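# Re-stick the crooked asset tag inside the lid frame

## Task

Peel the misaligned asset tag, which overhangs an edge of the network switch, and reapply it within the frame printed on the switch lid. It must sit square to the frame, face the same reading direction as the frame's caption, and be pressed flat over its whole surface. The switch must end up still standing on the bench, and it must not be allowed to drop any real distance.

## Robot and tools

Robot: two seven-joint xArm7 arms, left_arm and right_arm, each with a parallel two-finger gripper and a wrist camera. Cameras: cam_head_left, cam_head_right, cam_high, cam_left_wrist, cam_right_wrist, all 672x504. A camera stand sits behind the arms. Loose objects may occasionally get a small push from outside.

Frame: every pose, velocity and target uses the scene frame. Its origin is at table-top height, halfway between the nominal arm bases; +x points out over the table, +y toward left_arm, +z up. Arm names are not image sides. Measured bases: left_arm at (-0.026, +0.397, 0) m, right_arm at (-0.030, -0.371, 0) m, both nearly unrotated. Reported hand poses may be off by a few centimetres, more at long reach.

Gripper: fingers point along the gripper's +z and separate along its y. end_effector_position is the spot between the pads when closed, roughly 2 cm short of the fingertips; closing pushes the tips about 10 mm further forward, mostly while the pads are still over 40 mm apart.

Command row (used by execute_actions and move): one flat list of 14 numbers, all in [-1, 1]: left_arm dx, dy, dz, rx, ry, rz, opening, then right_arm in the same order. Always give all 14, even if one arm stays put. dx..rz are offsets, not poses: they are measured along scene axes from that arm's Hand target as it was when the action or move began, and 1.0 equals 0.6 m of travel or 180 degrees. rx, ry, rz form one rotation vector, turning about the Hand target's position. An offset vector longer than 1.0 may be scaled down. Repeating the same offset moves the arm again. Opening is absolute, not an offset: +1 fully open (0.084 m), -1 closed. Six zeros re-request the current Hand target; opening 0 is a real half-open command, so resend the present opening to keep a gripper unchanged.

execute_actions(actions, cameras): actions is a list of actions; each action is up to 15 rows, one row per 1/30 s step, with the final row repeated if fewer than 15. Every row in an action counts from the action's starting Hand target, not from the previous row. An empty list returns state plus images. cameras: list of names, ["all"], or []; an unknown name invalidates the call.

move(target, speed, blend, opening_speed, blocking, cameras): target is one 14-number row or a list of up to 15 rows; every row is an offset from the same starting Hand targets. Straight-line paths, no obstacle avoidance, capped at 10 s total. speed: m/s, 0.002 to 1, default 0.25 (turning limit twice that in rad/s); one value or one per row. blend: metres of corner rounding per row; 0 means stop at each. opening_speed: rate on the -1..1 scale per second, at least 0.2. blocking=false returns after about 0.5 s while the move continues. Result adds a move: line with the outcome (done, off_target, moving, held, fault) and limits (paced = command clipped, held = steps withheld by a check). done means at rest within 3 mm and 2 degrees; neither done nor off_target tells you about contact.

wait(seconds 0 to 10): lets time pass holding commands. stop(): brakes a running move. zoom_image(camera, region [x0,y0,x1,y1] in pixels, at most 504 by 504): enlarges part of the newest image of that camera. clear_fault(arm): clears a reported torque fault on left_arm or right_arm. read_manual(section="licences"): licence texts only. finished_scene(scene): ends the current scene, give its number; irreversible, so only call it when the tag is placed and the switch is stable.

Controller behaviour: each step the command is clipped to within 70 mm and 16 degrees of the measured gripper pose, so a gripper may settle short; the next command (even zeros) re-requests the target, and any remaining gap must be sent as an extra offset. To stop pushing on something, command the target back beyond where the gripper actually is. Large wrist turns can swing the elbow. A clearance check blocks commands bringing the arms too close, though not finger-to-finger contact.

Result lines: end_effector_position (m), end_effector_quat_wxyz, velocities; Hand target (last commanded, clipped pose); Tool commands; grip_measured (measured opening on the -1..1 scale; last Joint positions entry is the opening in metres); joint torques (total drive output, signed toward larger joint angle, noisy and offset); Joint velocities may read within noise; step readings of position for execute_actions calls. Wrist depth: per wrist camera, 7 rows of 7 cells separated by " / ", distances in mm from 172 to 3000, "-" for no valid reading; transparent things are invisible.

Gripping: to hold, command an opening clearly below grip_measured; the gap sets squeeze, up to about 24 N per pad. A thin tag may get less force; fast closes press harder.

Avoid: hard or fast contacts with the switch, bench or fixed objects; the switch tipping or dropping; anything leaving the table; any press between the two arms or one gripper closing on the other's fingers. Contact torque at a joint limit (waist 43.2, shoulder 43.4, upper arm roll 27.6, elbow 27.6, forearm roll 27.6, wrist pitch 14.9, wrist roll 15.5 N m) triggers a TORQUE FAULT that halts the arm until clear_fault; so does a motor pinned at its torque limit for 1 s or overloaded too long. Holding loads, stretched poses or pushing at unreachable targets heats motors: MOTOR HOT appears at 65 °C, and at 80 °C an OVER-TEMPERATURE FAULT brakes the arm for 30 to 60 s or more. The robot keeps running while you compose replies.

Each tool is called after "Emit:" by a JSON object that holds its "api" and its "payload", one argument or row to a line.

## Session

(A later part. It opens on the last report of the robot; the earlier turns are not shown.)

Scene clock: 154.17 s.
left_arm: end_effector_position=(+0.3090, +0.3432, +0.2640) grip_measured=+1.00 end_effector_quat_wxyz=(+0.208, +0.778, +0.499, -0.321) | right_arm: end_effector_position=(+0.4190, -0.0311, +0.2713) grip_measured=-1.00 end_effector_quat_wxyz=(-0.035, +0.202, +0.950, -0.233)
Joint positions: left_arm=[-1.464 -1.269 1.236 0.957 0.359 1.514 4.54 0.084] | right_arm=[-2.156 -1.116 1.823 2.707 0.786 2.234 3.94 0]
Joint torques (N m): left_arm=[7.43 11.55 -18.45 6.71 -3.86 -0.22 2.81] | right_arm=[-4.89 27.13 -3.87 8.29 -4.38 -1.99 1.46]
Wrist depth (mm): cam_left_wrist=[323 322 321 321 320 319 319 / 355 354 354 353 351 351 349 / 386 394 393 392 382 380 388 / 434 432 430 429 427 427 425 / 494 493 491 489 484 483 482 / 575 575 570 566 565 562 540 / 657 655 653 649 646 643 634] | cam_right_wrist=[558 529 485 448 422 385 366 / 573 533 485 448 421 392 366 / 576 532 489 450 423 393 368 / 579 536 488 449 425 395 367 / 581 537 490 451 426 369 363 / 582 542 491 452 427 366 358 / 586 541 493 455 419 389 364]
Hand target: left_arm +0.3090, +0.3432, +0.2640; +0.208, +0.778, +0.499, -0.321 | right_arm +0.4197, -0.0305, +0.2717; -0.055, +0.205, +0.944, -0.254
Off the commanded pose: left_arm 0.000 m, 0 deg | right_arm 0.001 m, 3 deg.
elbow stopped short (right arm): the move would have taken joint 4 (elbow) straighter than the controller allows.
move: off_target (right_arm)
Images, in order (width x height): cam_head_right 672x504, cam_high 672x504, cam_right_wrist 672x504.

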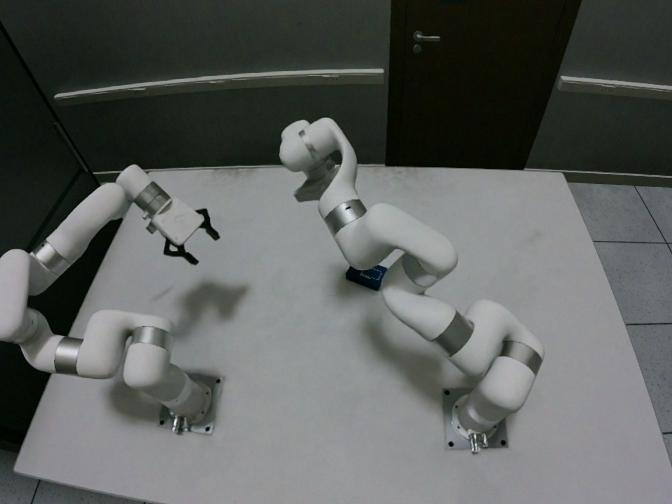

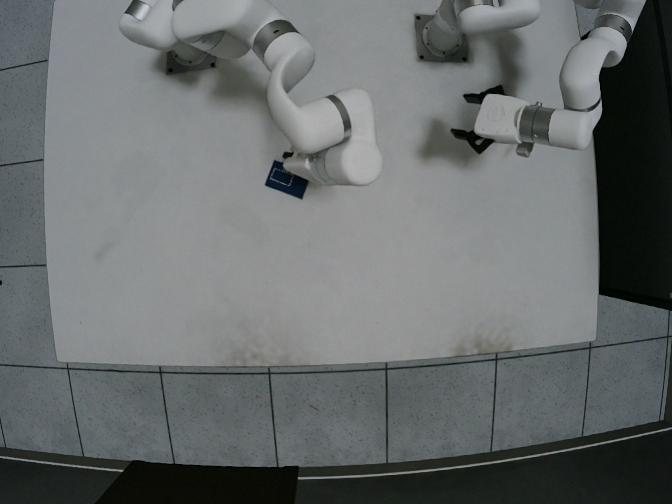

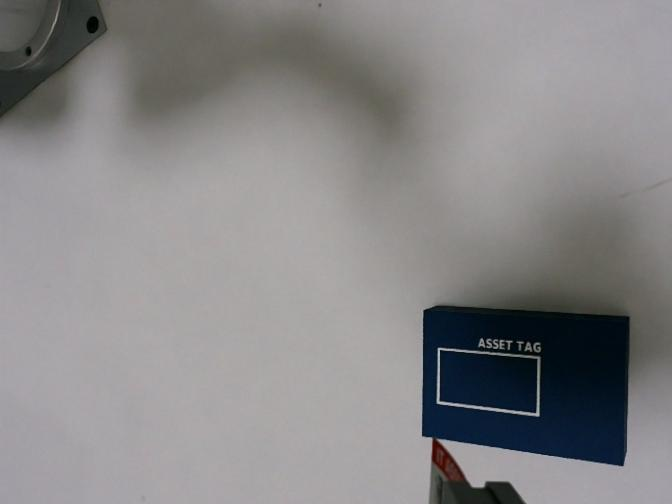

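Emit:
{"api": "move", "payload": {
  "target": [
    [0,0,0,0,0,0,1,0.05,-0.283,0.13,-0.045,-0.098,0.488,-1],
    [0,0,0,0,0,0,1,-0.2,-0.4825,-0.036,-0.0893,-0.1958,0.9767,-1]
  ],
  "speed": 0.3,
  "blend": [0.05,0],
  "cameras": ["cam_head_right","cam_right_wrist"]
}}

Scene clock: 161.77 s.
left_arm: end_effector_position=(+0.3090, +0.3432, +0.2640) grip_measured=+1.00 end_effector_quat_wxyz=(+0.208, +0.778, +0.499, -0.321) | right_arm: end_effector_position=(+0.2997, -0.3200, +0.2501) grip_measured=-1.00 end_effector_quat_wxyz=(-0.451, +0.867, -0.188, +0.098)
Joint positions: left_arm=[-1.464 -1.269 1.236 0.957 0.359 1.514 4.54 0.084] | right_arm=[-0.048 -0.638 -0.343 0.397 0.879 1.088 -0.361 0]
Joint torques (N m): left_arm=[7.38 11.46 -18.52 6.36 -3.86 -0.19 2.69] | right_arm=[4.86 -0.19 0.01 20.96 -2.35 0.71 -1.33]
Wrist depth (mm): cam_left_wrist=[323 322 321 321 320 320 318 / 355 355 353 353 352 351 350 / 386 394 394 391 381 379 388 / 434 432 431 429 428 426 425 / 495 493 490 487 486 485 482 / 577 572 571 567 565 562 540 / 661 655 649 649 644 645 638] | cam_right_wrist=[2038 2068 801 621 504 425 379 / 2317 1039 805 616 504 441 379 / 2595 1032 801 615 502 440 378 / 2483 1029 794 611 498 440 377 / 1446 1026 796 612 455 439 378 / 1369 1017 792 612 475 436 377 / 1322 1011 793 609 498 421 375]
Hand target: left_arm +0.3090, +0.3432, +0.2640; +0.208, +0.778, +0.499, -0.321 | right_arm +0.2997, -0.3200, +0.2501; -0.451, +0.867, -0.188, +0.098
Off the commanded pose: left_arm 0.000 m, 0 deg | right_arm 0.000 m, 0 deg.
move: done; limits=paced
Images, in order (width x height): cam_head_right 672x504, cam_right_wrist 672x504.

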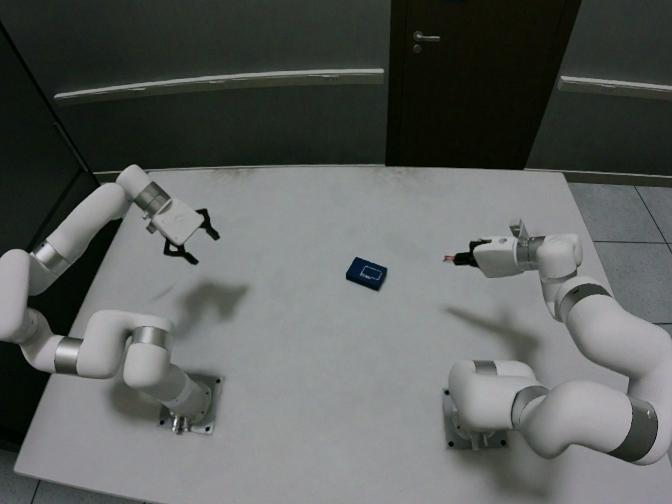

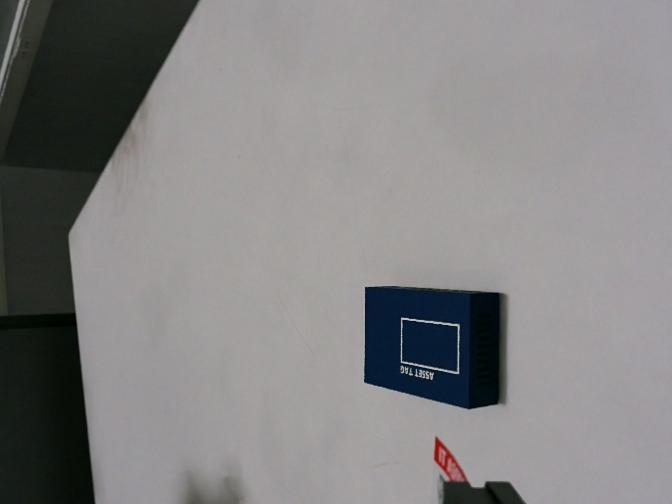

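Emit:
{"api": "move", "payload": {
  "target": [0.145,-0.7737,-0.24,0.2273,-0.104,0,1,0,0,0,0,0,0,-1],
  "speed": 0.25,
  "cameras": ["cam_left_wrist","cam_right_wrist"]
}}

Scene clock: 165.77 s.
left_arm: end_effector_position=(+0.3960, -0.1210, +0.1200) grip_measured=+1.00 end_effector_quat_wxyz=(+0.001, +0.842, +0.540, +0.001) | right_arm: end_effector_position=(+0.2997, -0.3200, +0.2501) grip_measured=-1.00 end_effector_quat_wxyz=(-0.451, +0.867, -0.188, +0.098)
Joint positions: left_arm=[-3.495 -1.027 2.164 2.005 0.817 1.351 3.898 0.084] | right_arm=[-0.048 -0.638 -0.343 0.397 0.879 1.088 -0.362 0]
Joint torques (N m): left_arm=[-7.89 43.06 -8.82 10.36 -2.22 -0.29 2.73] | right_arm=[5 -0.28 0.07 20.81 -2.23 0.76 -1.42]
Wrist depth (mm): cam_left_wrist=[253 251 251 250 250 249 248 / 252 251 250 250 249 249 247 / 251 250 250 249 248 247 247 / 250 249 249 218 217 246 247 / 250 249 248 217 217 246 246 / 249 248 248 216 216 245 245 / 249 248 247 216 216 245 245] | cam_right_wrist=[2020 2038 798 620 503 425 379 / 2317 1032 802 615 504 440 378 / 2624 1026 746 617 502 439 378 / 2474 937 341 584 501 440 377 / 269 296 318 580 455 438 377 / 262 295 318 578 475 438 376 / 289 304 328 547 500 419 375]
Hand target: left_arm +0.3960, -0.1210, +0.1200; +0.001, +0.842, +0.540, +0.001 | right_arm +0.2997, -0.3200, +0.2501; -0.451, +0.867, -0.188, +0.098
Off the commanded pose: left_arm 0.000 m, 0 deg | right_arm 0.000 m, 0 deg.
move: done
Images, in order (width x height): cam_left_wrist 672x504, cam_right_wrist 672x504.

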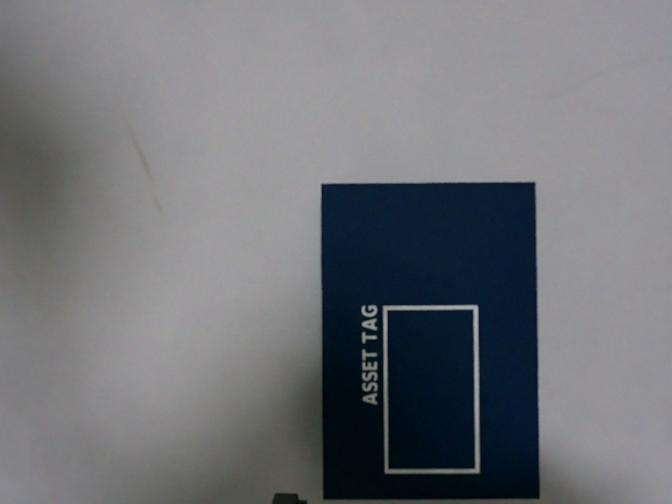

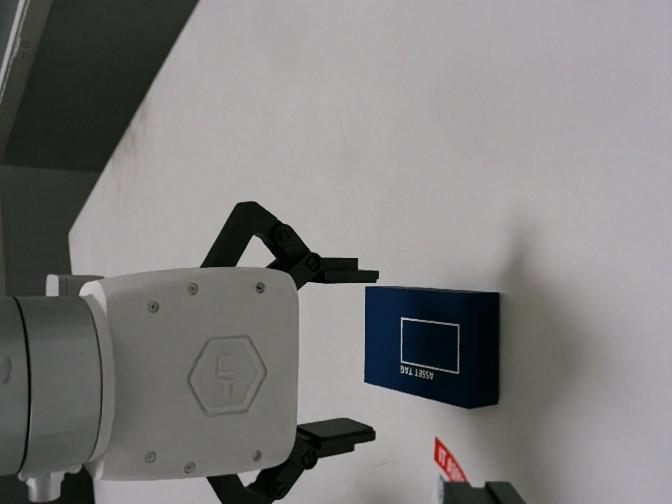

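Emit:
{"api": "move", "payload": {
  "target": [
    [0.0256,0.0558,-0.08,0,0,0,1,0,0,0,0,0,0,-1],
    [0.0256,0.0558,-0.163,0,0,0,1,0,0,0,0,0,0,-1],
    [0.0256,0.0558,-0.163,0,0,0,-0.5,0,0,0,0,0,0,-1]
  ],
  "speed": [0.15,0.06,0.05],
  "opening_speed": 0.5
}}

Emit:
{"api": "move", "payload": {
  "target": [
    [0,0,0.007,0,0,0,-0.5,0,0,0,0,0,0,-1],
    [0,0,0.007,0,0,0.5,-0.5,0,0,0,0,0,0,-1],
    [0,0,0.007,0,0,0.98,-0.5,0,0,0,0,0,0,-1],
    [0,0,0.0015,0,0,0.98,-0.5,0,0,0,0,0,0,-1]
  ],
  "speed": [0.03,0.3,0.3,0.02],
  "cameras": ["cam_left_wrist","cam_right_wrist"]
}}

Scene clock: 172.83 s.
left_arm: end_effector_position=(+0.4114, -0.0875, +0.0222) grip_measured=+0.75 end_effector_quat_wxyz=(+0.001, +0.842, +0.540, +0.001) | right_arm: end_effector_position=(+0.2997, -0.3200, +0.2501) grip_measured=-1.00 end_effector_quat_wxyz=(-0.451, +0.867, -0.188, +0.098)
Joint positions: left_arm=[-3.394 -1.108 2.223 1.833 0.897 1.148 3.878 0.075] | right_arm=[-0.048 -0.638 -0.343 0.397 0.879 1.088 -0.362 0]
Joint torques (N m): left_arm=[9.71 38.44 -8.95 10.37 2.29 -4.88 -0.63] | right_arm=[4.94 -0.17 0.08 20.62 -2.21 0.82 -1.41]
Wrist depth (mm): cam_left_wrist=[- - - - - - - / - - - - - - - / - - - - - - - / - - - - - - - / - - - - - - - / - - - - - - - / - - - - - - -] | cam_right_wrist=[2032 2050 804 616 503 424 380 / 2325 1032 804 619 503 440 378 / 2595 1037 799 617 503 440 377 / 2528 1028 800 428 478 439 377 / 301 330 363 396 454 437 376 / 296 325 363 397 452 437 377 / 330 934 736 549 497 420 374]
Hand target: left_arm +0.4114, -0.0875, +0.0222; +0.001, +0.842, +0.540, +0.001 | right_arm +0.2997, -0.3200, +0.2501; -0.451, +0.867, -0.188, +0.098
Off the commanded pose: left_arm 0.000 m, 0 deg | right_arm 0.000 m, 0 deg.
move: done

Scene clock: 179.90 s.
left_arm: end_effector_position=(+0.4114, -0.0875, +0.0232) grip_measured=+0.75 end_effector_quat_wxyz=(-0.001, -0.513, +0.858, +0.001) | right_arm: end_effector_position=(+0.2997, -0.3200, +0.2501) grip_measured=-1.00 end_effector_quat_wxyz=(-0.451, +0.867, -0.188, +0.098)
Joint positions: left_arm=[-3.65 -0.923 2.683 1.806 0.435 0.986 1.001 0.075] | right_arm=[-0.048 -0.638 -0.343 0.397 0.879 1.088 -0.362 0]
Joint torques (N m): left_arm=[-7.7 48.01 -4.47 10.27 2.6 -3.6 -2.76] | right_arm=[4.85 -0.15 0.1 20.39 -2.21 0.78 -1.42]
Wrist depth (mm): cam_left_wrist=[- - - - - - - / - - - - - - - / - - - - - - - / - - - - - - - / - - - - - - - / - - - - - - - / - - - - - - -] | cam_right_wrist=[2020 2068 806 620 505 423 379 / 2302 1034 803 619 502 441 379 / 2614 1029 802 617 502 439 379 / 2510 1028 747 426 478 438 378 / 304 331 361 399 452 426 377 / 296 328 366 408 463 430 376 / 320 1022 790 576 497 421 375]
Hand target: left_arm +0.4114, -0.0875, +0.0231; -0.001, -0.513, +0.858, +0.001 | right_arm +0.2997, -0.3200, +0.2501; -0.451, +0.867, -0.188, +0.098
Off the commanded pose: left_arm 0.000 m, 0 deg | right_arm 0.000 m, 0 deg.
move: done
Images, in order (width x height): cam_left_wrist 672x504, cam_right_wrist 672x504.

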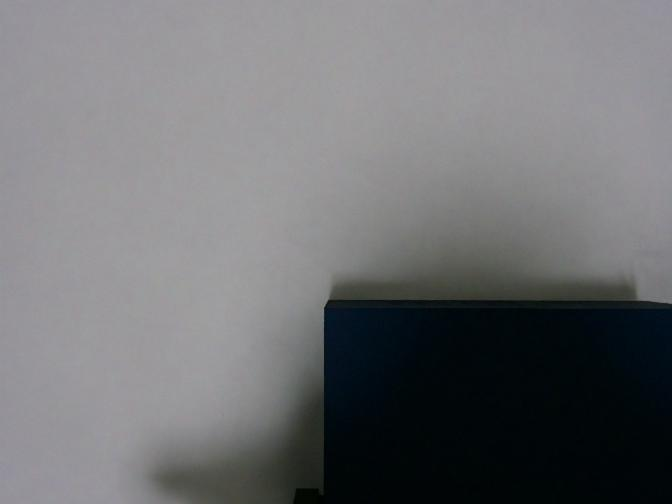

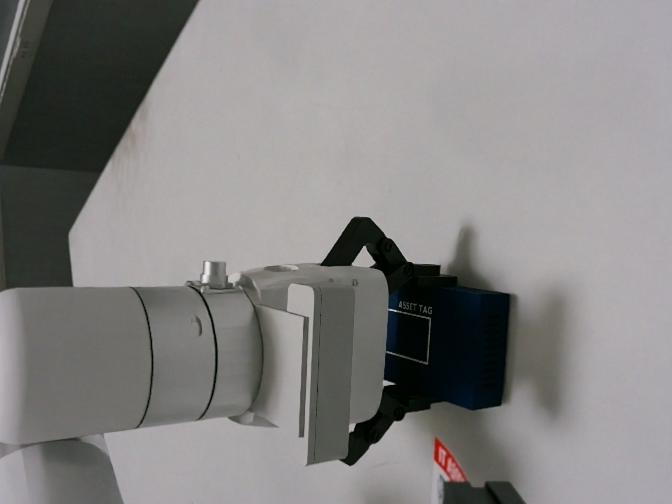

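Emit:
{"api": "move", "payload": {
  "target": [
    [0,0,-0.001,0,0,0,1,0,0,0,0,0,0,-1],
    [0,0,0.15,0,0,0,1,0,0,0,0,0,0,-1],
    [0.082,0.321,0.148,-0.227,0.104,0,1,0,0,0,0,0,0,-1]
  ],
  "speed": [0.03,0.15,0.2],
  "opening_speed": 0.8,
  "cameras": ["cam_left_wrist","cam_right_wrist"]
}}

Scene clock: 187.17 s.
left_arm: end_effector_position=(+0.4606, +0.1050, +0.1119) grip_measured=+1.00 end_effector_quat_wxyz=(-0.316, -0.473, +0.794, -0.215) | right_arm: end_effector_position=(+0.2997, -0.3200, +0.2501) grip_measured=-1.00 end_effector_quat_wxyz=(-0.451, +0.867, -0.188, +0.098)
Joint positions: left_arm=[-2.712 -0.749 2.292 1.372 -0.295 0.957 1.943 0.084] | right_arm=[-0.048 -0.638 -0.343 0.397 0.879 1.088 -0.362 0]
Joint torques (N m): left_arm=[8.47 30.68 -13.73 11.36 -2.82 0.44 2.34] | right_arm=[4.81 -0.21 0.26 20.39 -2.26 0.79 -1.34]
Wrist depth (mm): cam_left_wrist=[591 583 575 566 557 549 542 / 505 499 493 486 482 475 468 / 428 421 421 363 398 404 401 / 373 368 364 317 357 356 353 / 337 335 314 297 317 323 320 / 300 297 296 293 291 289 287 / 272 270 268 266 264 263 261] | cam_right_wrist=[2038 2062 805 620 504 425 378 / 2317 1039 800 619 502 440 379 / 2685 1029 802 618 502 440 379 / 2538 931 797 615 501 437 378 / 580 574 742 613 456 424 378 / 591 597 738 616 475 430 376 / 1335 1003 794 610 499 419 378]
Hand target: left_arm +0.4606, +0.1051, +0.1119; -0.316, -0.473, +0.794, -0.215 | right_arm +0.2997, -0.3200, +0.2501; -0.451, +0.867, -0.188, +0.098
Off the commanded pose: left_arm 0.000 m, 0 deg | right_arm 0.000 m, 0 deg.
move: done
Images, in order (width x height): cam_left_wrist 672x504, cam_right_wrist 672x504.

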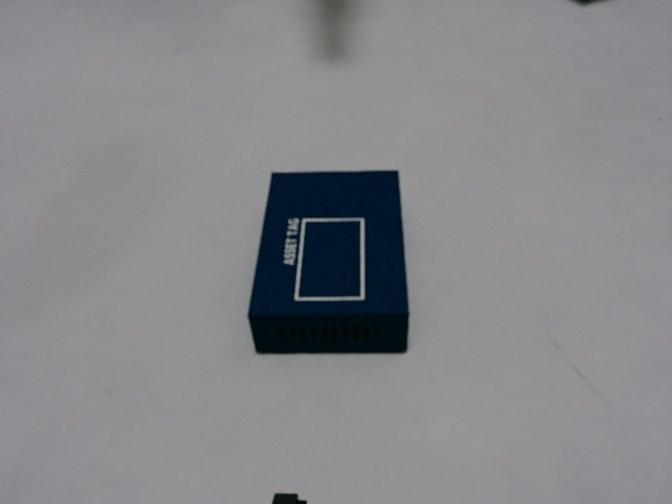

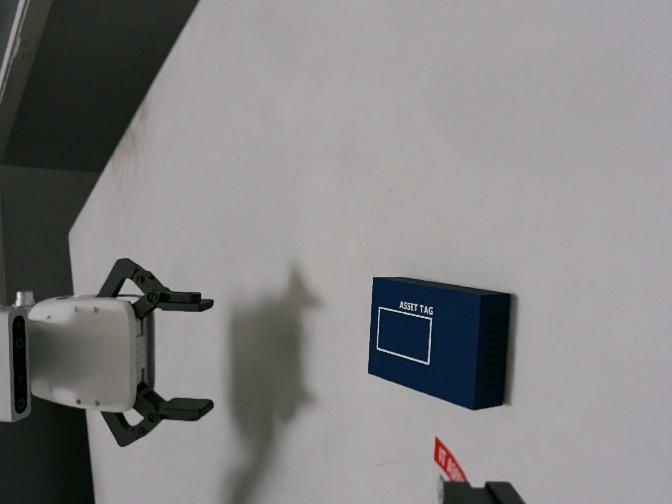

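Emit:
{"api": "zoom_image", "payload": {
  "camera": "cam_right_wrist",
  "region": [352, 264, 522, 424]
}}

Emit:
{"api": "zoom_image", "payload": {
  "camera": "cam_right_wrist",
  "region": [402, 404, 552, 504]
}}

Scaled by 2.965 from the camera's 672x504 image, which has a finer 960x720 frame.

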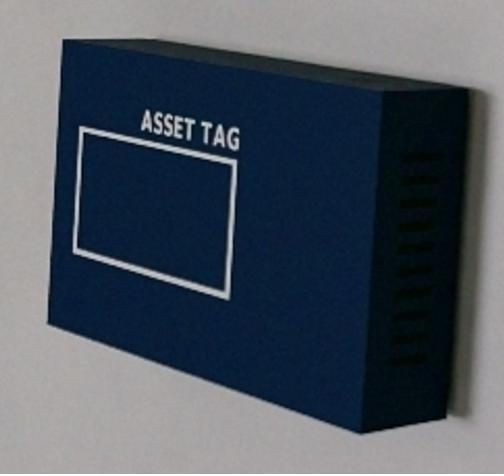

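Scaled by 3.360 from the camera's 672x504 image, which has a finer 960x720 frame.

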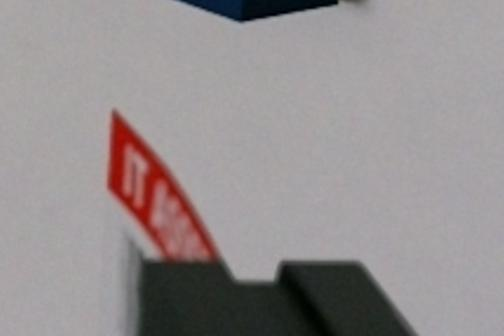

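Emit:
{"api": "move", "payload": {
  "target": [0,0,0,0,0,0,1,0.1842,0.3973,-0.2698,0,0,-0.0206,-1],
  "speed": 0.15,
  "cameras": ["cam_left_wrist","cam_right_wrist"]
}}

Emit:
{"api": "zoom_image", "payload": {
  "camera": "cam_left_wrist",
  "region": [200, 120, 500, 360]
}}

Emit:
{"api": "zoom_image", "payload": {
  "camera": "cam_right_wrist",
  "region": [252, 304, 552, 504]
}}

Scene clock: 194.53 s.
left_arm: end_effector_position=(+0.4606, +0.1051, +0.1119) grip_measured=+1.00 end_effector_quat_wxyz=(-0.316, -0.473, +0.794, -0.215) | right_arm: end_effector_position=(+0.4102, -0.0817, +0.0882) grip_measured=-1.00 end_effector_quat_wxyz=(-0.447, +0.861, -0.216, +0.112)
Joint positions: left_arm=[-2.712 -0.749 2.292 1.372 -0.295 0.957 1.943 0.084] | right_arm=[0.407 0.236 0.04 0.775 2.097 0.577 -1.005 0]
Joint torques (N m): left_arm=[7.75 30.31 -10.22 11.31 -1.63 0.64 2.86] | right_arm=[5.04 -11.17 2.2 16.69 3.3 -0.87 -1.32]
Wrist depth (mm): cam_left_wrist=[595 581 - 271 554 549 540 / 506 499 478 293 481 474 467 / 429 422 406 280 398 405 401 / 372 368 365 307 357 356 352 / 338 335 315 297 317 322 320 / 301 298 295 293 292 289 286 / 272 270 268 266 264 262 261] | cam_right_wrist=[1694 542 421 324 276 231 205 / 760 540 419 323 276 230 205 / 756 536 417 321 274 230 205 / 751 535 417 320 274 229 204 / 750 532 415 320 273 211 197 / 270 531 413 319 287 196 174 / 735 528 411 319 287 188 174]
Hand target: left_arm +0.4606, +0.1051, +0.1119; -0.316, -0.473, +0.794, -0.215 | right_arm +0.4102, -0.0816, +0.0882; -0.447, +0.861, -0.216, +0.112
Off the commanded pose: left_arm 0.000 m, 0 deg | right_arm 0.000 m, 0 deg.
move: done
Images, in order (width x height): cam_left_wrist 672x504, cam_right_wrist 672x504.

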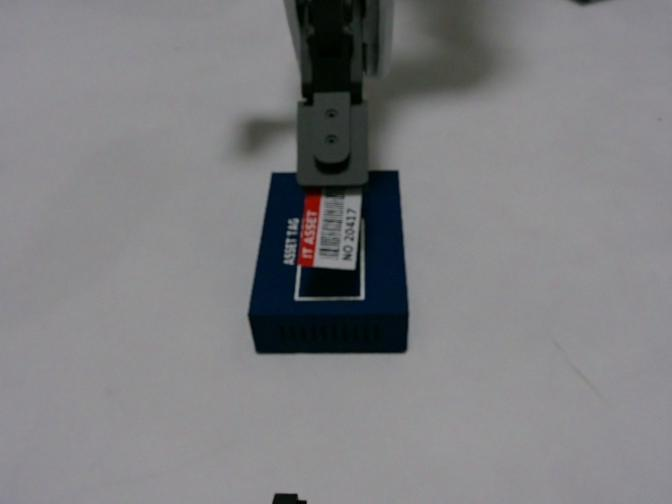

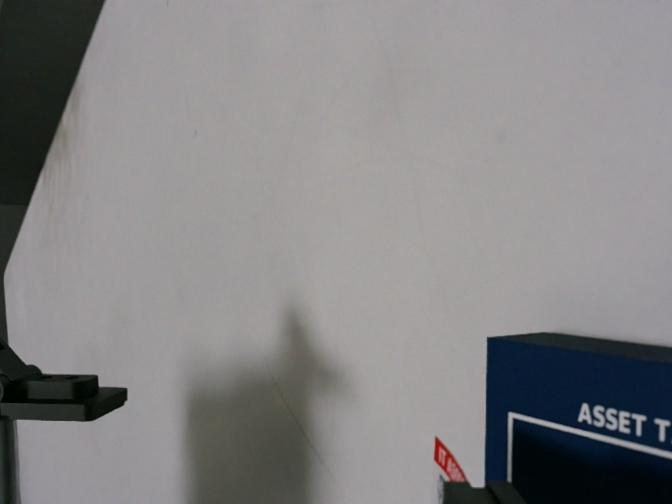

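Scaled by 1.680 from the camera's 672x504 image, which has a finer 960x720 frame.

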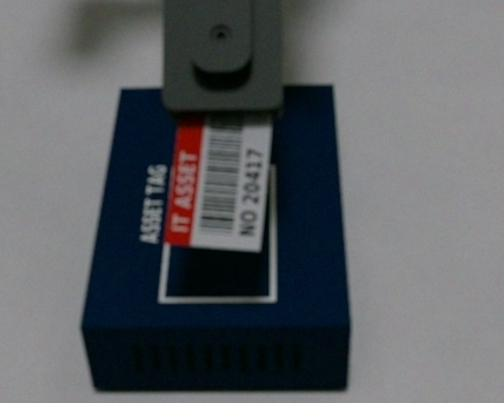

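Scaled by 1.680 from the camera's 672x504 image, which has a finer 960x720 frame.

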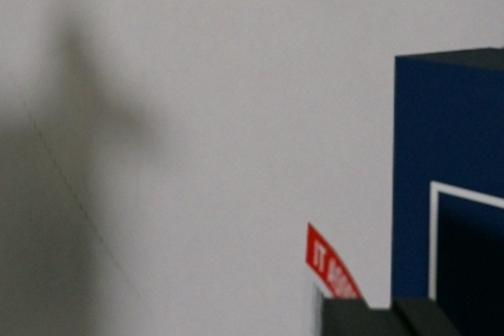

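Emit:
{"api": "move", "payload": {
  "target": [0,0,0,0,0,0,1,0.0005,-0.0078,-0.0167,0,0,0.0206,-1],
  "speed": 0.05,
  "cameras": ["cam_left_wrist","cam_right_wrist"]
}}

Emit:
{"api": "zoom_image", "payload": {
  "camera": "cam_left_wrist",
  "region": [260, 160, 410, 320]
}}

Scene clock: 198.30 s.
left_arm: end_effector_position=(+0.4606, +0.1051, +0.1119) grip_measured=+1.00 end_effector_quat_wxyz=(-0.316, -0.473, +0.794, -0.215) | right_arm: end_effector_position=(+0.4105, -0.0863, +0.0782) grip_measured=-1.00 end_effector_quat_wxyz=(-0.451, +0.867, -0.188, +0.098)
Joint positions: left_arm=[-2.712 -0.749 2.292 1.372 -0.295 0.957 1.943 0.084] | right_arm=[0.382 0.27 0.025 0.783 2.003 0.637 -0.998 0]
Joint torques (N m): left_arm=[7.54 30.69 -8.8 11.15 -0.41 0.72 2.74] | right_arm=[-4.56 -11.33 -2.45 16.27 -3.5 1.42 1.38]
Wrist depth (mm): cam_left_wrist=[593 585 - 285 557 549 543 / 504 500 475 286 481 476 470 / 427 424 407 290 397 405 401 / 371 369 366 289 357 355 352 / 338 334 314 296 316 323 320 / 301 298 296 293 291 289 287 / 272 270 268 266 264 262 261] | cam_right_wrist=[1741 512 397 305 260 218 194 / 716 508 395 305 260 226 193 / 713 505 393 303 259 226 193 / 813 502 392 303 258 226 193 / 698 503 391 301 258 207 192 / 619 500 389 301 270 183 - / 800 500 388 319 269 183 -]
Hand target: left_arm +0.4606, +0.1051, +0.1119; -0.316, -0.473, +0.794, -0.215 | right_arm +0.4105, -0.0863, +0.0782; -0.451, +0.867, -0.188, +0.098
Off the commanded pose: left_arm 0.000 m, 0 deg | right_arm 0.000 m, 0 deg.
move: done
Images, in order (width x height): cam_left_wrist 672x504, cam_right_wrist 672x504.

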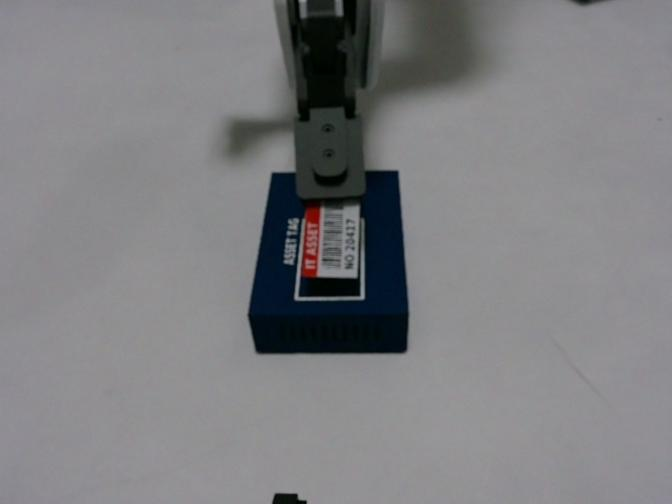

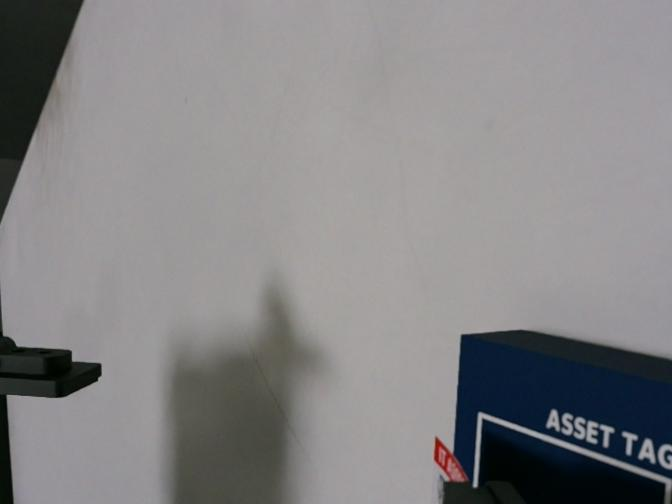

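Scaled by 3.150 from the camera's 672x504 image, which has a finer 960x720 frame.

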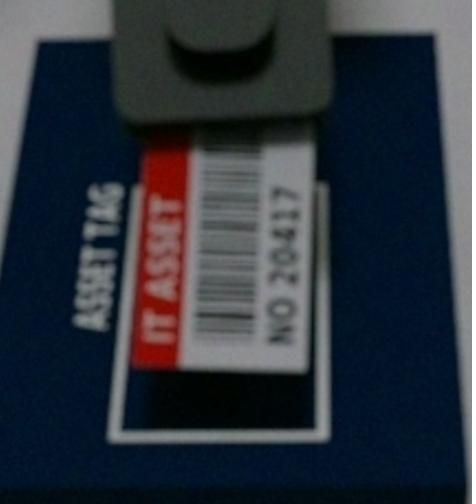

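Emit:
{"api": "move", "payload": {
  "target": [0,0,0,0,0,0,1,-0.0027,-0.0098,-0.02,0,0,0.0083,-1],
  "speed": 0.05,
  "cameras": ["cam_left_wrist"]
}}

Emit:
{"api": "zoom_image", "payload": {
  "camera": "cam_left_wrist",
  "region": [260, 160, 410, 320]
}}

Scene clock: 200.60 s.
left_arm: end_effector_position=(+0.4606, +0.1051, +0.1119) grip_measured=+1.00 end_effector_quat_wxyz=(-0.316, -0.473, +0.794, -0.215) | right_arm: end_effector_position=(+0.4089, -0.0922, +0.0662) grip_measured=-1.00 end_effector_quat_wxyz=(-0.452, +0.869, -0.177, +0.092)
Joint positions: left_arm=[-2.712 -0.749 2.292 1.372 -0.295 0.957 1.943 0.084] | right_arm=[0.366 0.301 0.014 0.783 1.979 0.674 -1.025 0]
Joint torques (N m): left_arm=[7.9 30.15 -8.87 11.42 -0.56 0.68 2.66] | right_arm=[-4.53 -11.8 -2.6 16.14 -3.23 1.62 -1.39]
Wrist depth (mm): cam_left_wrist=[592 583 - 298 560 552 542 / 507 501 475 306 480 474 468 / 428 423 407 305 398 405 401 / 371 369 365 305 358 356 352 / 337 335 314 297 317 323 320 / 300 298 296 293 291 289 286 / 271 270 268 266 264 262 260] | cam_right_wrist=[1781 522 368 300 241 202 180 / 660 474 367 300 241 210 180 / 758 470 366 298 240 209 179 / 755 467 366 298 240 209 179 / 654 466 364 296 228 200 179 / 745 512 361 297 191 174 - / 741 509 361 296 182 - -]
Hand target: left_arm +0.4606, +0.1051, +0.1119; -0.316, -0.473, +0.794, -0.215 | right_arm +0.4089, -0.0922, +0.0662; -0.452, +0.869, -0.177, +0.092
Off the commanded pose: left_arm 0.000 m, 0 deg | right_arm 0.000 m, 0 deg.
move: done
Images, in order (width x height): cam_left_wrist 672x504.

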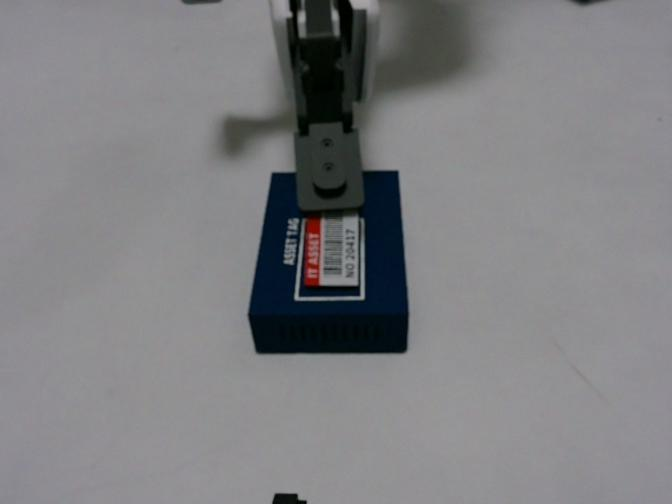

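Scaled by 3.150 from the camera's 672x504 image, which has a finer 960x720 frame.

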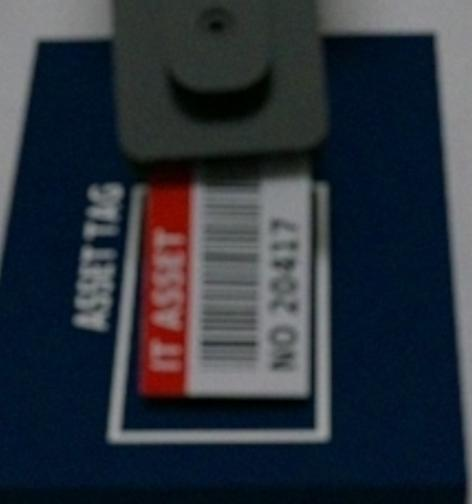

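Emit:
{"api": "move", "payload": {
  "target": [
    [0,0,0,0,0,0,1,0,0,-0.0117,0,0,0,-1],
    [0,0,0,0,0,0,1,-0.0018,-0.0027,-0.0267,-0.051,0.0217,0,-1]
  ],
  "speed": 0.03,
  "cameras": ["cam_left_wrist","cam_right_wrist"]
}}

Emit:
{"api": "zoom_image", "payload": {
  "camera": "cam_left_wrist",
  "region": [260, 160, 410, 320]
}}

Scene clock: 206.80 s.
left_arm: end_effector_position=(+0.4606, +0.1051, +0.1119) grip_measured=+1.00 end_effector_quat_wxyz=(-0.316, -0.473, +0.794, -0.215) | right_arm: end_effector_position=(+0.4079, -0.0938, +0.0503) grip_measured=-1.00 end_effector_quat_wxyz=(-0.375, +0.905, -0.184, +0.076)
Joint positions: left_arm=[-2.712 -0.749 2.292 1.372 -0.295 0.957 1.943 0.084] | right_arm=[0.424 0.321 0.034 0.835 1.831 0.484 -0.839 0]
Joint torques (N m): left_arm=[7.15 30.82 -8.71 11.16 -0.7 0.45 2.35] | right_arm=[4.34 -4.15 0.98 7.91 -4.06 -3.51 1.39]
Wrist depth (mm): cam_left_wrist=[594 582 - 276 557 551 540 / 506 499 477 303 482 475 468 / 429 424 420 307 398 405 402 / 371 368 364 316 356 355 352 / 337 334 314 297 316 322 320 / 301 297 295 293 291 289 287 / 272 270 268 266 264 262 260] | cam_right_wrist=[403 333 270 236 203 178 - / 403 332 270 236 203 183 - / 402 331 269 235 202 183 - / 400 330 268 235 202 182 - / 399 329 268 226 195 182 - / 399 328 267 180 173 - - / 396 327 266 187 172 - -]
Hand target: left_arm +0.4606, +0.1051, +0.1119; -0.316, -0.473, +0.794, -0.215 | right_arm +0.4078, -0.0938, +0.0502; -0.375, +0.905, -0.184, +0.076
Off the commanded pose: left_arm 0.000 m, 0 deg | right_arm 0.000 m, 0 deg.
move: done
Images, in order (width x height): cam_left_wrist 672x504, cam_right_wrist 672x504.

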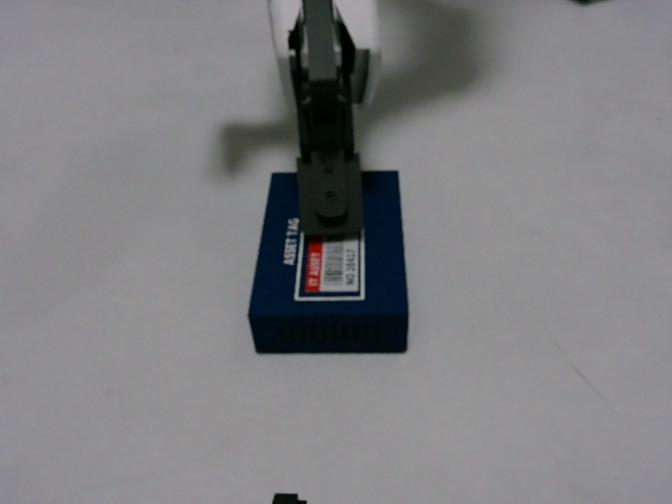

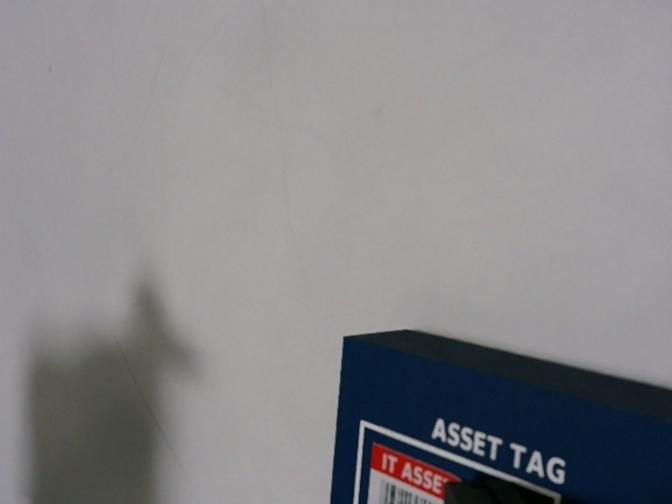

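Scaled by 3.150 from the camera's 672x504 image, which has a finer 960x720 frame.

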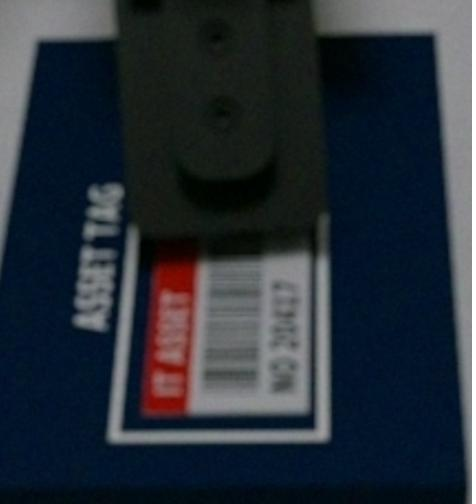

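Emit:
{"api": "move", "payload": {
  "target": [
    [0,0,0,0,0,0,1,0,0,0.013,0.02,-0.0085,0,-1],
    [0,0,0,0,0,0,1,0.0014,0.0028,0.013,0.02,-0.0085,0,-1]
  ],
  "speed": 0.03,
  "cameras": ["cam_left_wrist"]
}}

Emit:
{"api": "zoom_image", "payload": {
  "camera": "cam_left_wrist",
  "region": [260, 160, 410, 320]
}}

Scene clock: 209.57 s.
left_arm: end_effector_position=(+0.4606, +0.1051, +0.1119) grip_measured=+1.00 end_effector_quat_wxyz=(-0.316, -0.473, +0.794, -0.215) | right_arm: end_effector_position=(+0.4087, -0.0922, +0.0580) grip_measured=-1.00 end_effector_quat_wxyz=(-0.406, +0.892, -0.181, +0.082)
Joint positions: left_arm=[-2.712 -0.749 2.292 1.372 -0.295 0.957 1.943 0.084] | right_arm=[0.402 0.308 0.027 0.816 1.896 0.553 -0.916 0]
Joint torques (N m): left_arm=[7.37 30.93 -8.7 10.82 -1.14 0.48 2.42] | right_arm=[4.69 -12.61 2.14 16.57 3.21 -1.12 1.31]
Wrist depth (mm): cam_left_wrist=[593 581 - 283 555 549 541 / 507 501 478 305 481 475 469 / 428 423 406 307 398 405 401 / 372 369 355 314 356 355 352 / 337 334 315 298 317 322 320 / 300 298 296 294 291 289 286 / 272 270 268 266 264 263 261] | cam_right_wrist=[498 390 303 259 218 187 175 / 497 390 302 258 217 194 175 / 496 387 302 257 217 193 175 / 492 386 300 258 216 193 174 / 491 385 300 257 208 186 174 / 486 385 299 269 185 - - / 485 383 298 268 185 - -]
Hand target: left_arm +0.4606, +0.1051, +0.1119; -0.316, -0.473, +0.794, -0.215 | right_arm +0.4087, -0.0921, +0.0580; -0.405, +0.892, -0.182, +0.082
Off the commanded pose: left_arm 0.000 m, 0 deg | right_arm 0.000 m, 0 deg.
move: done
Images, in order (width x height): cam_left_wrist 672x504.

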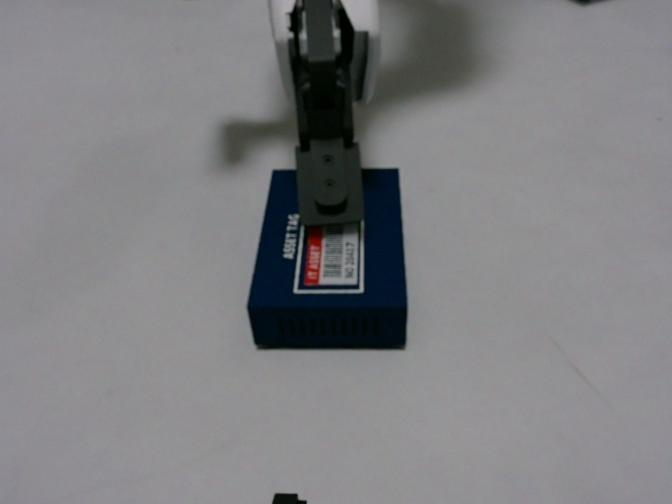

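Scaled by 3.150 from the camera's 672x504 image, which has a finer 960x720 frame.

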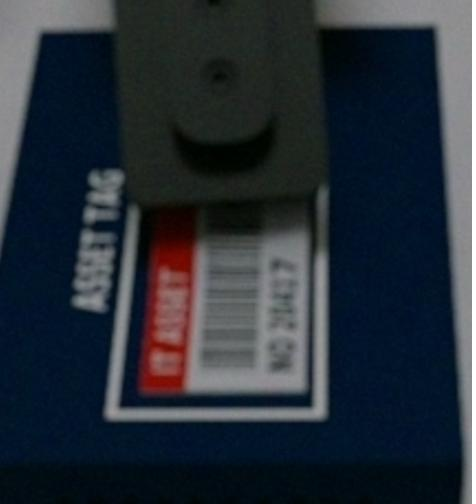

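Emit:
{"api": "move", "payload": {
  "target": [
    [0,0,0,0,0,0,1,0,0,-0.0112,-0.02,0.0085,0,-1],
    [0,0,0,0,0,0,1,0,0,-0.0112,-0.02,0.0085,0,-0.84],
    [0,0,0,0,0,0,1,-0.0231,-0.0542,0.048,-0.02,0.0085,0,-0.84],
    [0,0,0,0,0,0,1,-0.0231,-0.0542,0.12,-0.02,0.0085,0,-0.84]
  ],
  "speed": [0.03,0.03,0.05,0.1],
  "opening_speed": 0.4,
  "cameras": ["cam_left_wrist","cam_right_wrist"]
}}

Emit:
{"api": "zoom_image", "payload": {
  "camera": "cam_left_wrist",
  "region": [260, 160, 410, 320]
}}

Scene clock: 215.07 s.
left_arm: end_effector_position=(+0.4606, +0.1051, +0.1119) grip_measured=+1.00 end_effector_quat_wxyz=(-0.316, -0.473, +0.794, -0.215) | right_arm: end_effector_position=(+0.3948, -0.1246, +0.1300) grip_measured=-0.86 end_effector_quat_wxyz=(-0.375, +0.905, -0.184, +0.076)
Joint positions: left_arm=[-2.712 -0.749 2.292 1.372 -0.295 0.957 1.943 0.084] | right_arm=[0.392 0.033 0.007 0.693 1.512 0.509 -0.524 0.006]
Joint torques (N m): left_arm=[6.97 31.25 -8.46 10.87 -1.21 0.27 2.09] | right_arm=[-0.55 -16.39 -2.51 14.69 -3.55 0.79 1.53]
Wrist depth (mm): cam_left_wrist=[594 583 - 283 556 552 542 / 507 482 256 254 463 474 469 / 429 423 418 414 409 405 400 / 372 368 366 362 359 356 353 / 337 335 331 328 325 322 320 / 301 298 296 293 291 288 287 / 271 270 268 266 264 262 260] | cam_right_wrist=[607 500 406 341 305 267 245 / 603 497 405 341 305 267 245 / 601 497 405 341 305 267 244 / 600 496 403 341 304 266 244 / 560 496 385 327 304 266 243 / 596 523 - - - - - / 595 522 - - - - -]
Hand target: left_arm +0.4606, +0.1051, +0.1119; -0.316, -0.473, +0.794, -0.215 | right_arm +0.3948, -0.1247, +0.1300; -0.375, +0.905, -0.184, +0.076
Off the commanded pose: left_arm 0.000 m, 0 deg | right_arm 0.000 m, 0 deg.
move: done
Images, in order (width x height): cam_left_wrist 672x504, cam_right_wrist 672x504.

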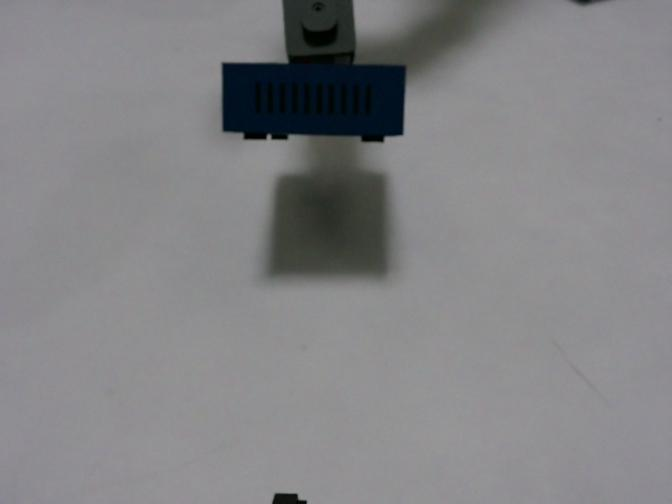

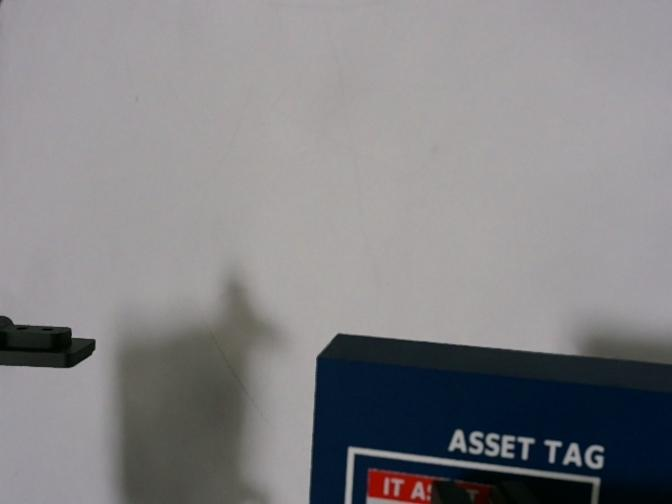

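Scaled by 3.150 from the camera's 672x504 image, which has a finer 960x720 frame.

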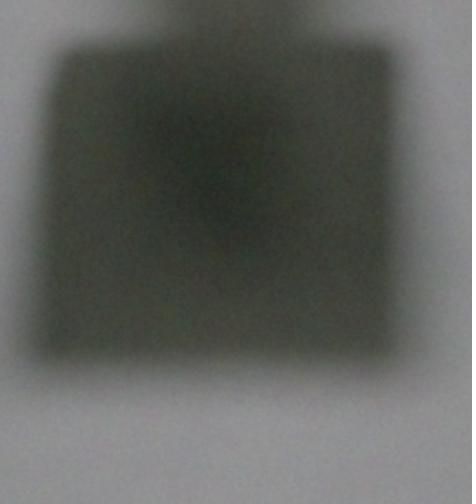

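Emit:
{"api": "move", "payload": {
  "target": [
    [0,0,0,0,0,0,1,0,0,-0.11,0,0,0,-0.84],
    [0,0,0,0,0,0,1,0.0231,0.0542,-0.1312,0,0,0,-0.84]
  ],
  "speed": [0.05,0.04],
  "cameras": ["cam_left_wrist","cam_right_wrist","cam_head_right"]
}}

Emit:
{"api": "zoom_image", "payload": {
  "camera": "cam_left_wrist",
  "region": [240, 140, 420, 340]
}}

Scene clock: 218.77 s.
left_arm: end_effector_position=(+0.4606, +0.1051, +0.1119) grip_measured=+1.00 end_effector_quat_wxyz=(-0.316, -0.473, +0.794, -0.215) | right_arm: end_effector_position=(+0.4088, -0.0920, +0.0515) grip_measured=-0.87 end_effector_quat_wxyz=(-0.375, +0.905, -0.184, +0.076)
Joint positions: left_arm=[-2.712 -0.749 2.292 1.372 -0.295 0.957 1.943 0.084] | right_arm=[0.425 0.321 0.036 0.839 1.827 0.481 -0.832 0.006]
Joint torques (N m): left_arm=[6.64 31.3 -8.7 11.01 -1.34 0.47 1.87] | right_arm=[7.65 5.05 4.97 2.09 2.04 -2.82 -1.42]
Wrist depth (mm): cam_left_wrist=[591 581 - 273 558 548 542 / 505 501 478 298 481 474 469 / 428 423 405 301 398 404 400 / 372 369 355 309 357 355 353 / 336 334 322 311 318 323 320 / 300 298 296 293 291 289 286 / 272 270 267 266 264 262 261] | cam_right_wrist=[411 338 274 240 206 180 - / 409 337 273 239 205 185 - / 408 336 273 238 205 185 - / 407 335 272 238 205 184 - / 406 334 271 238 204 184 - / 404 333 271 247 176 - - / 402 332 270 247 - - -]
Hand target: left_arm +0.4606, +0.1051, +0.1119; -0.316, -0.473, +0.794, -0.215 | right_arm +0.4087, -0.0921, +0.0513; -0.375, +0.905, -0.184, +0.076
Off the commanded pose: left_arm 0.000 m, 0 deg | right_arm 0.000 m, 0 deg.
move: done
Images, in order (width x height): cam_head_right 672x504, cam_left_wrist 672x504, cam_right_wrist 672x504.

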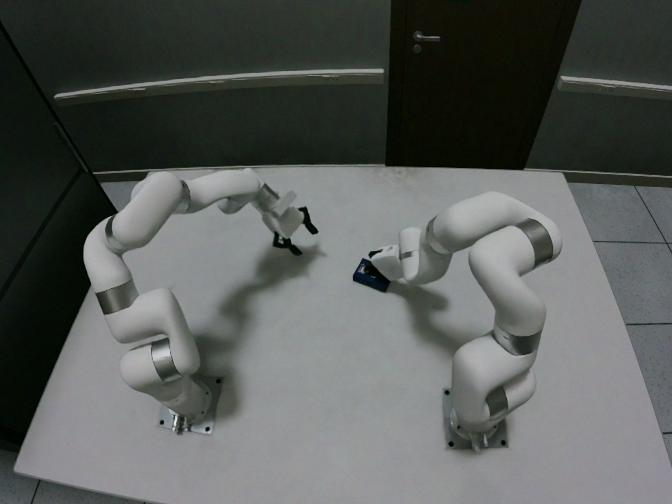

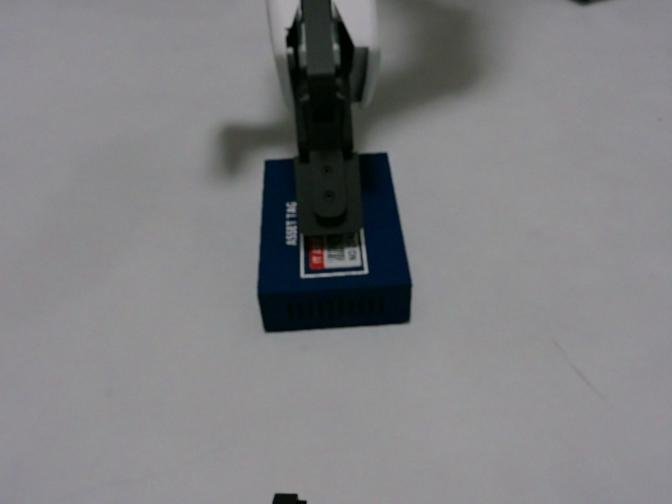

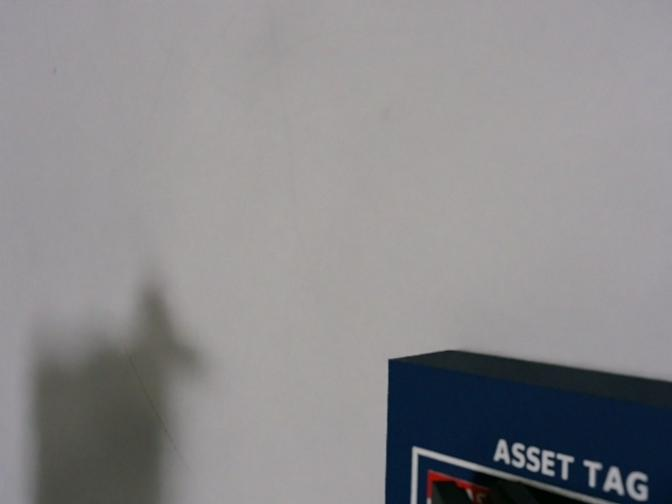

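Scaled by 2.520 from the camera's 672x504 image, which has a finer 960x720 frame.

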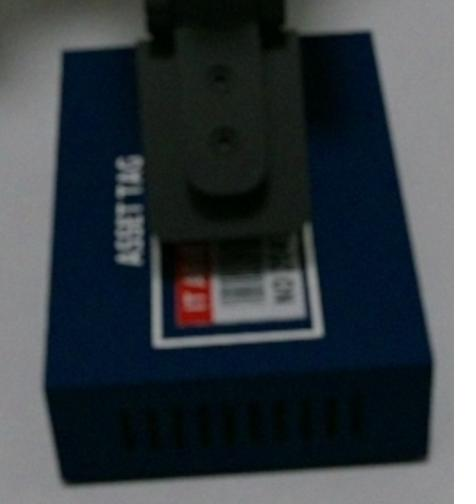

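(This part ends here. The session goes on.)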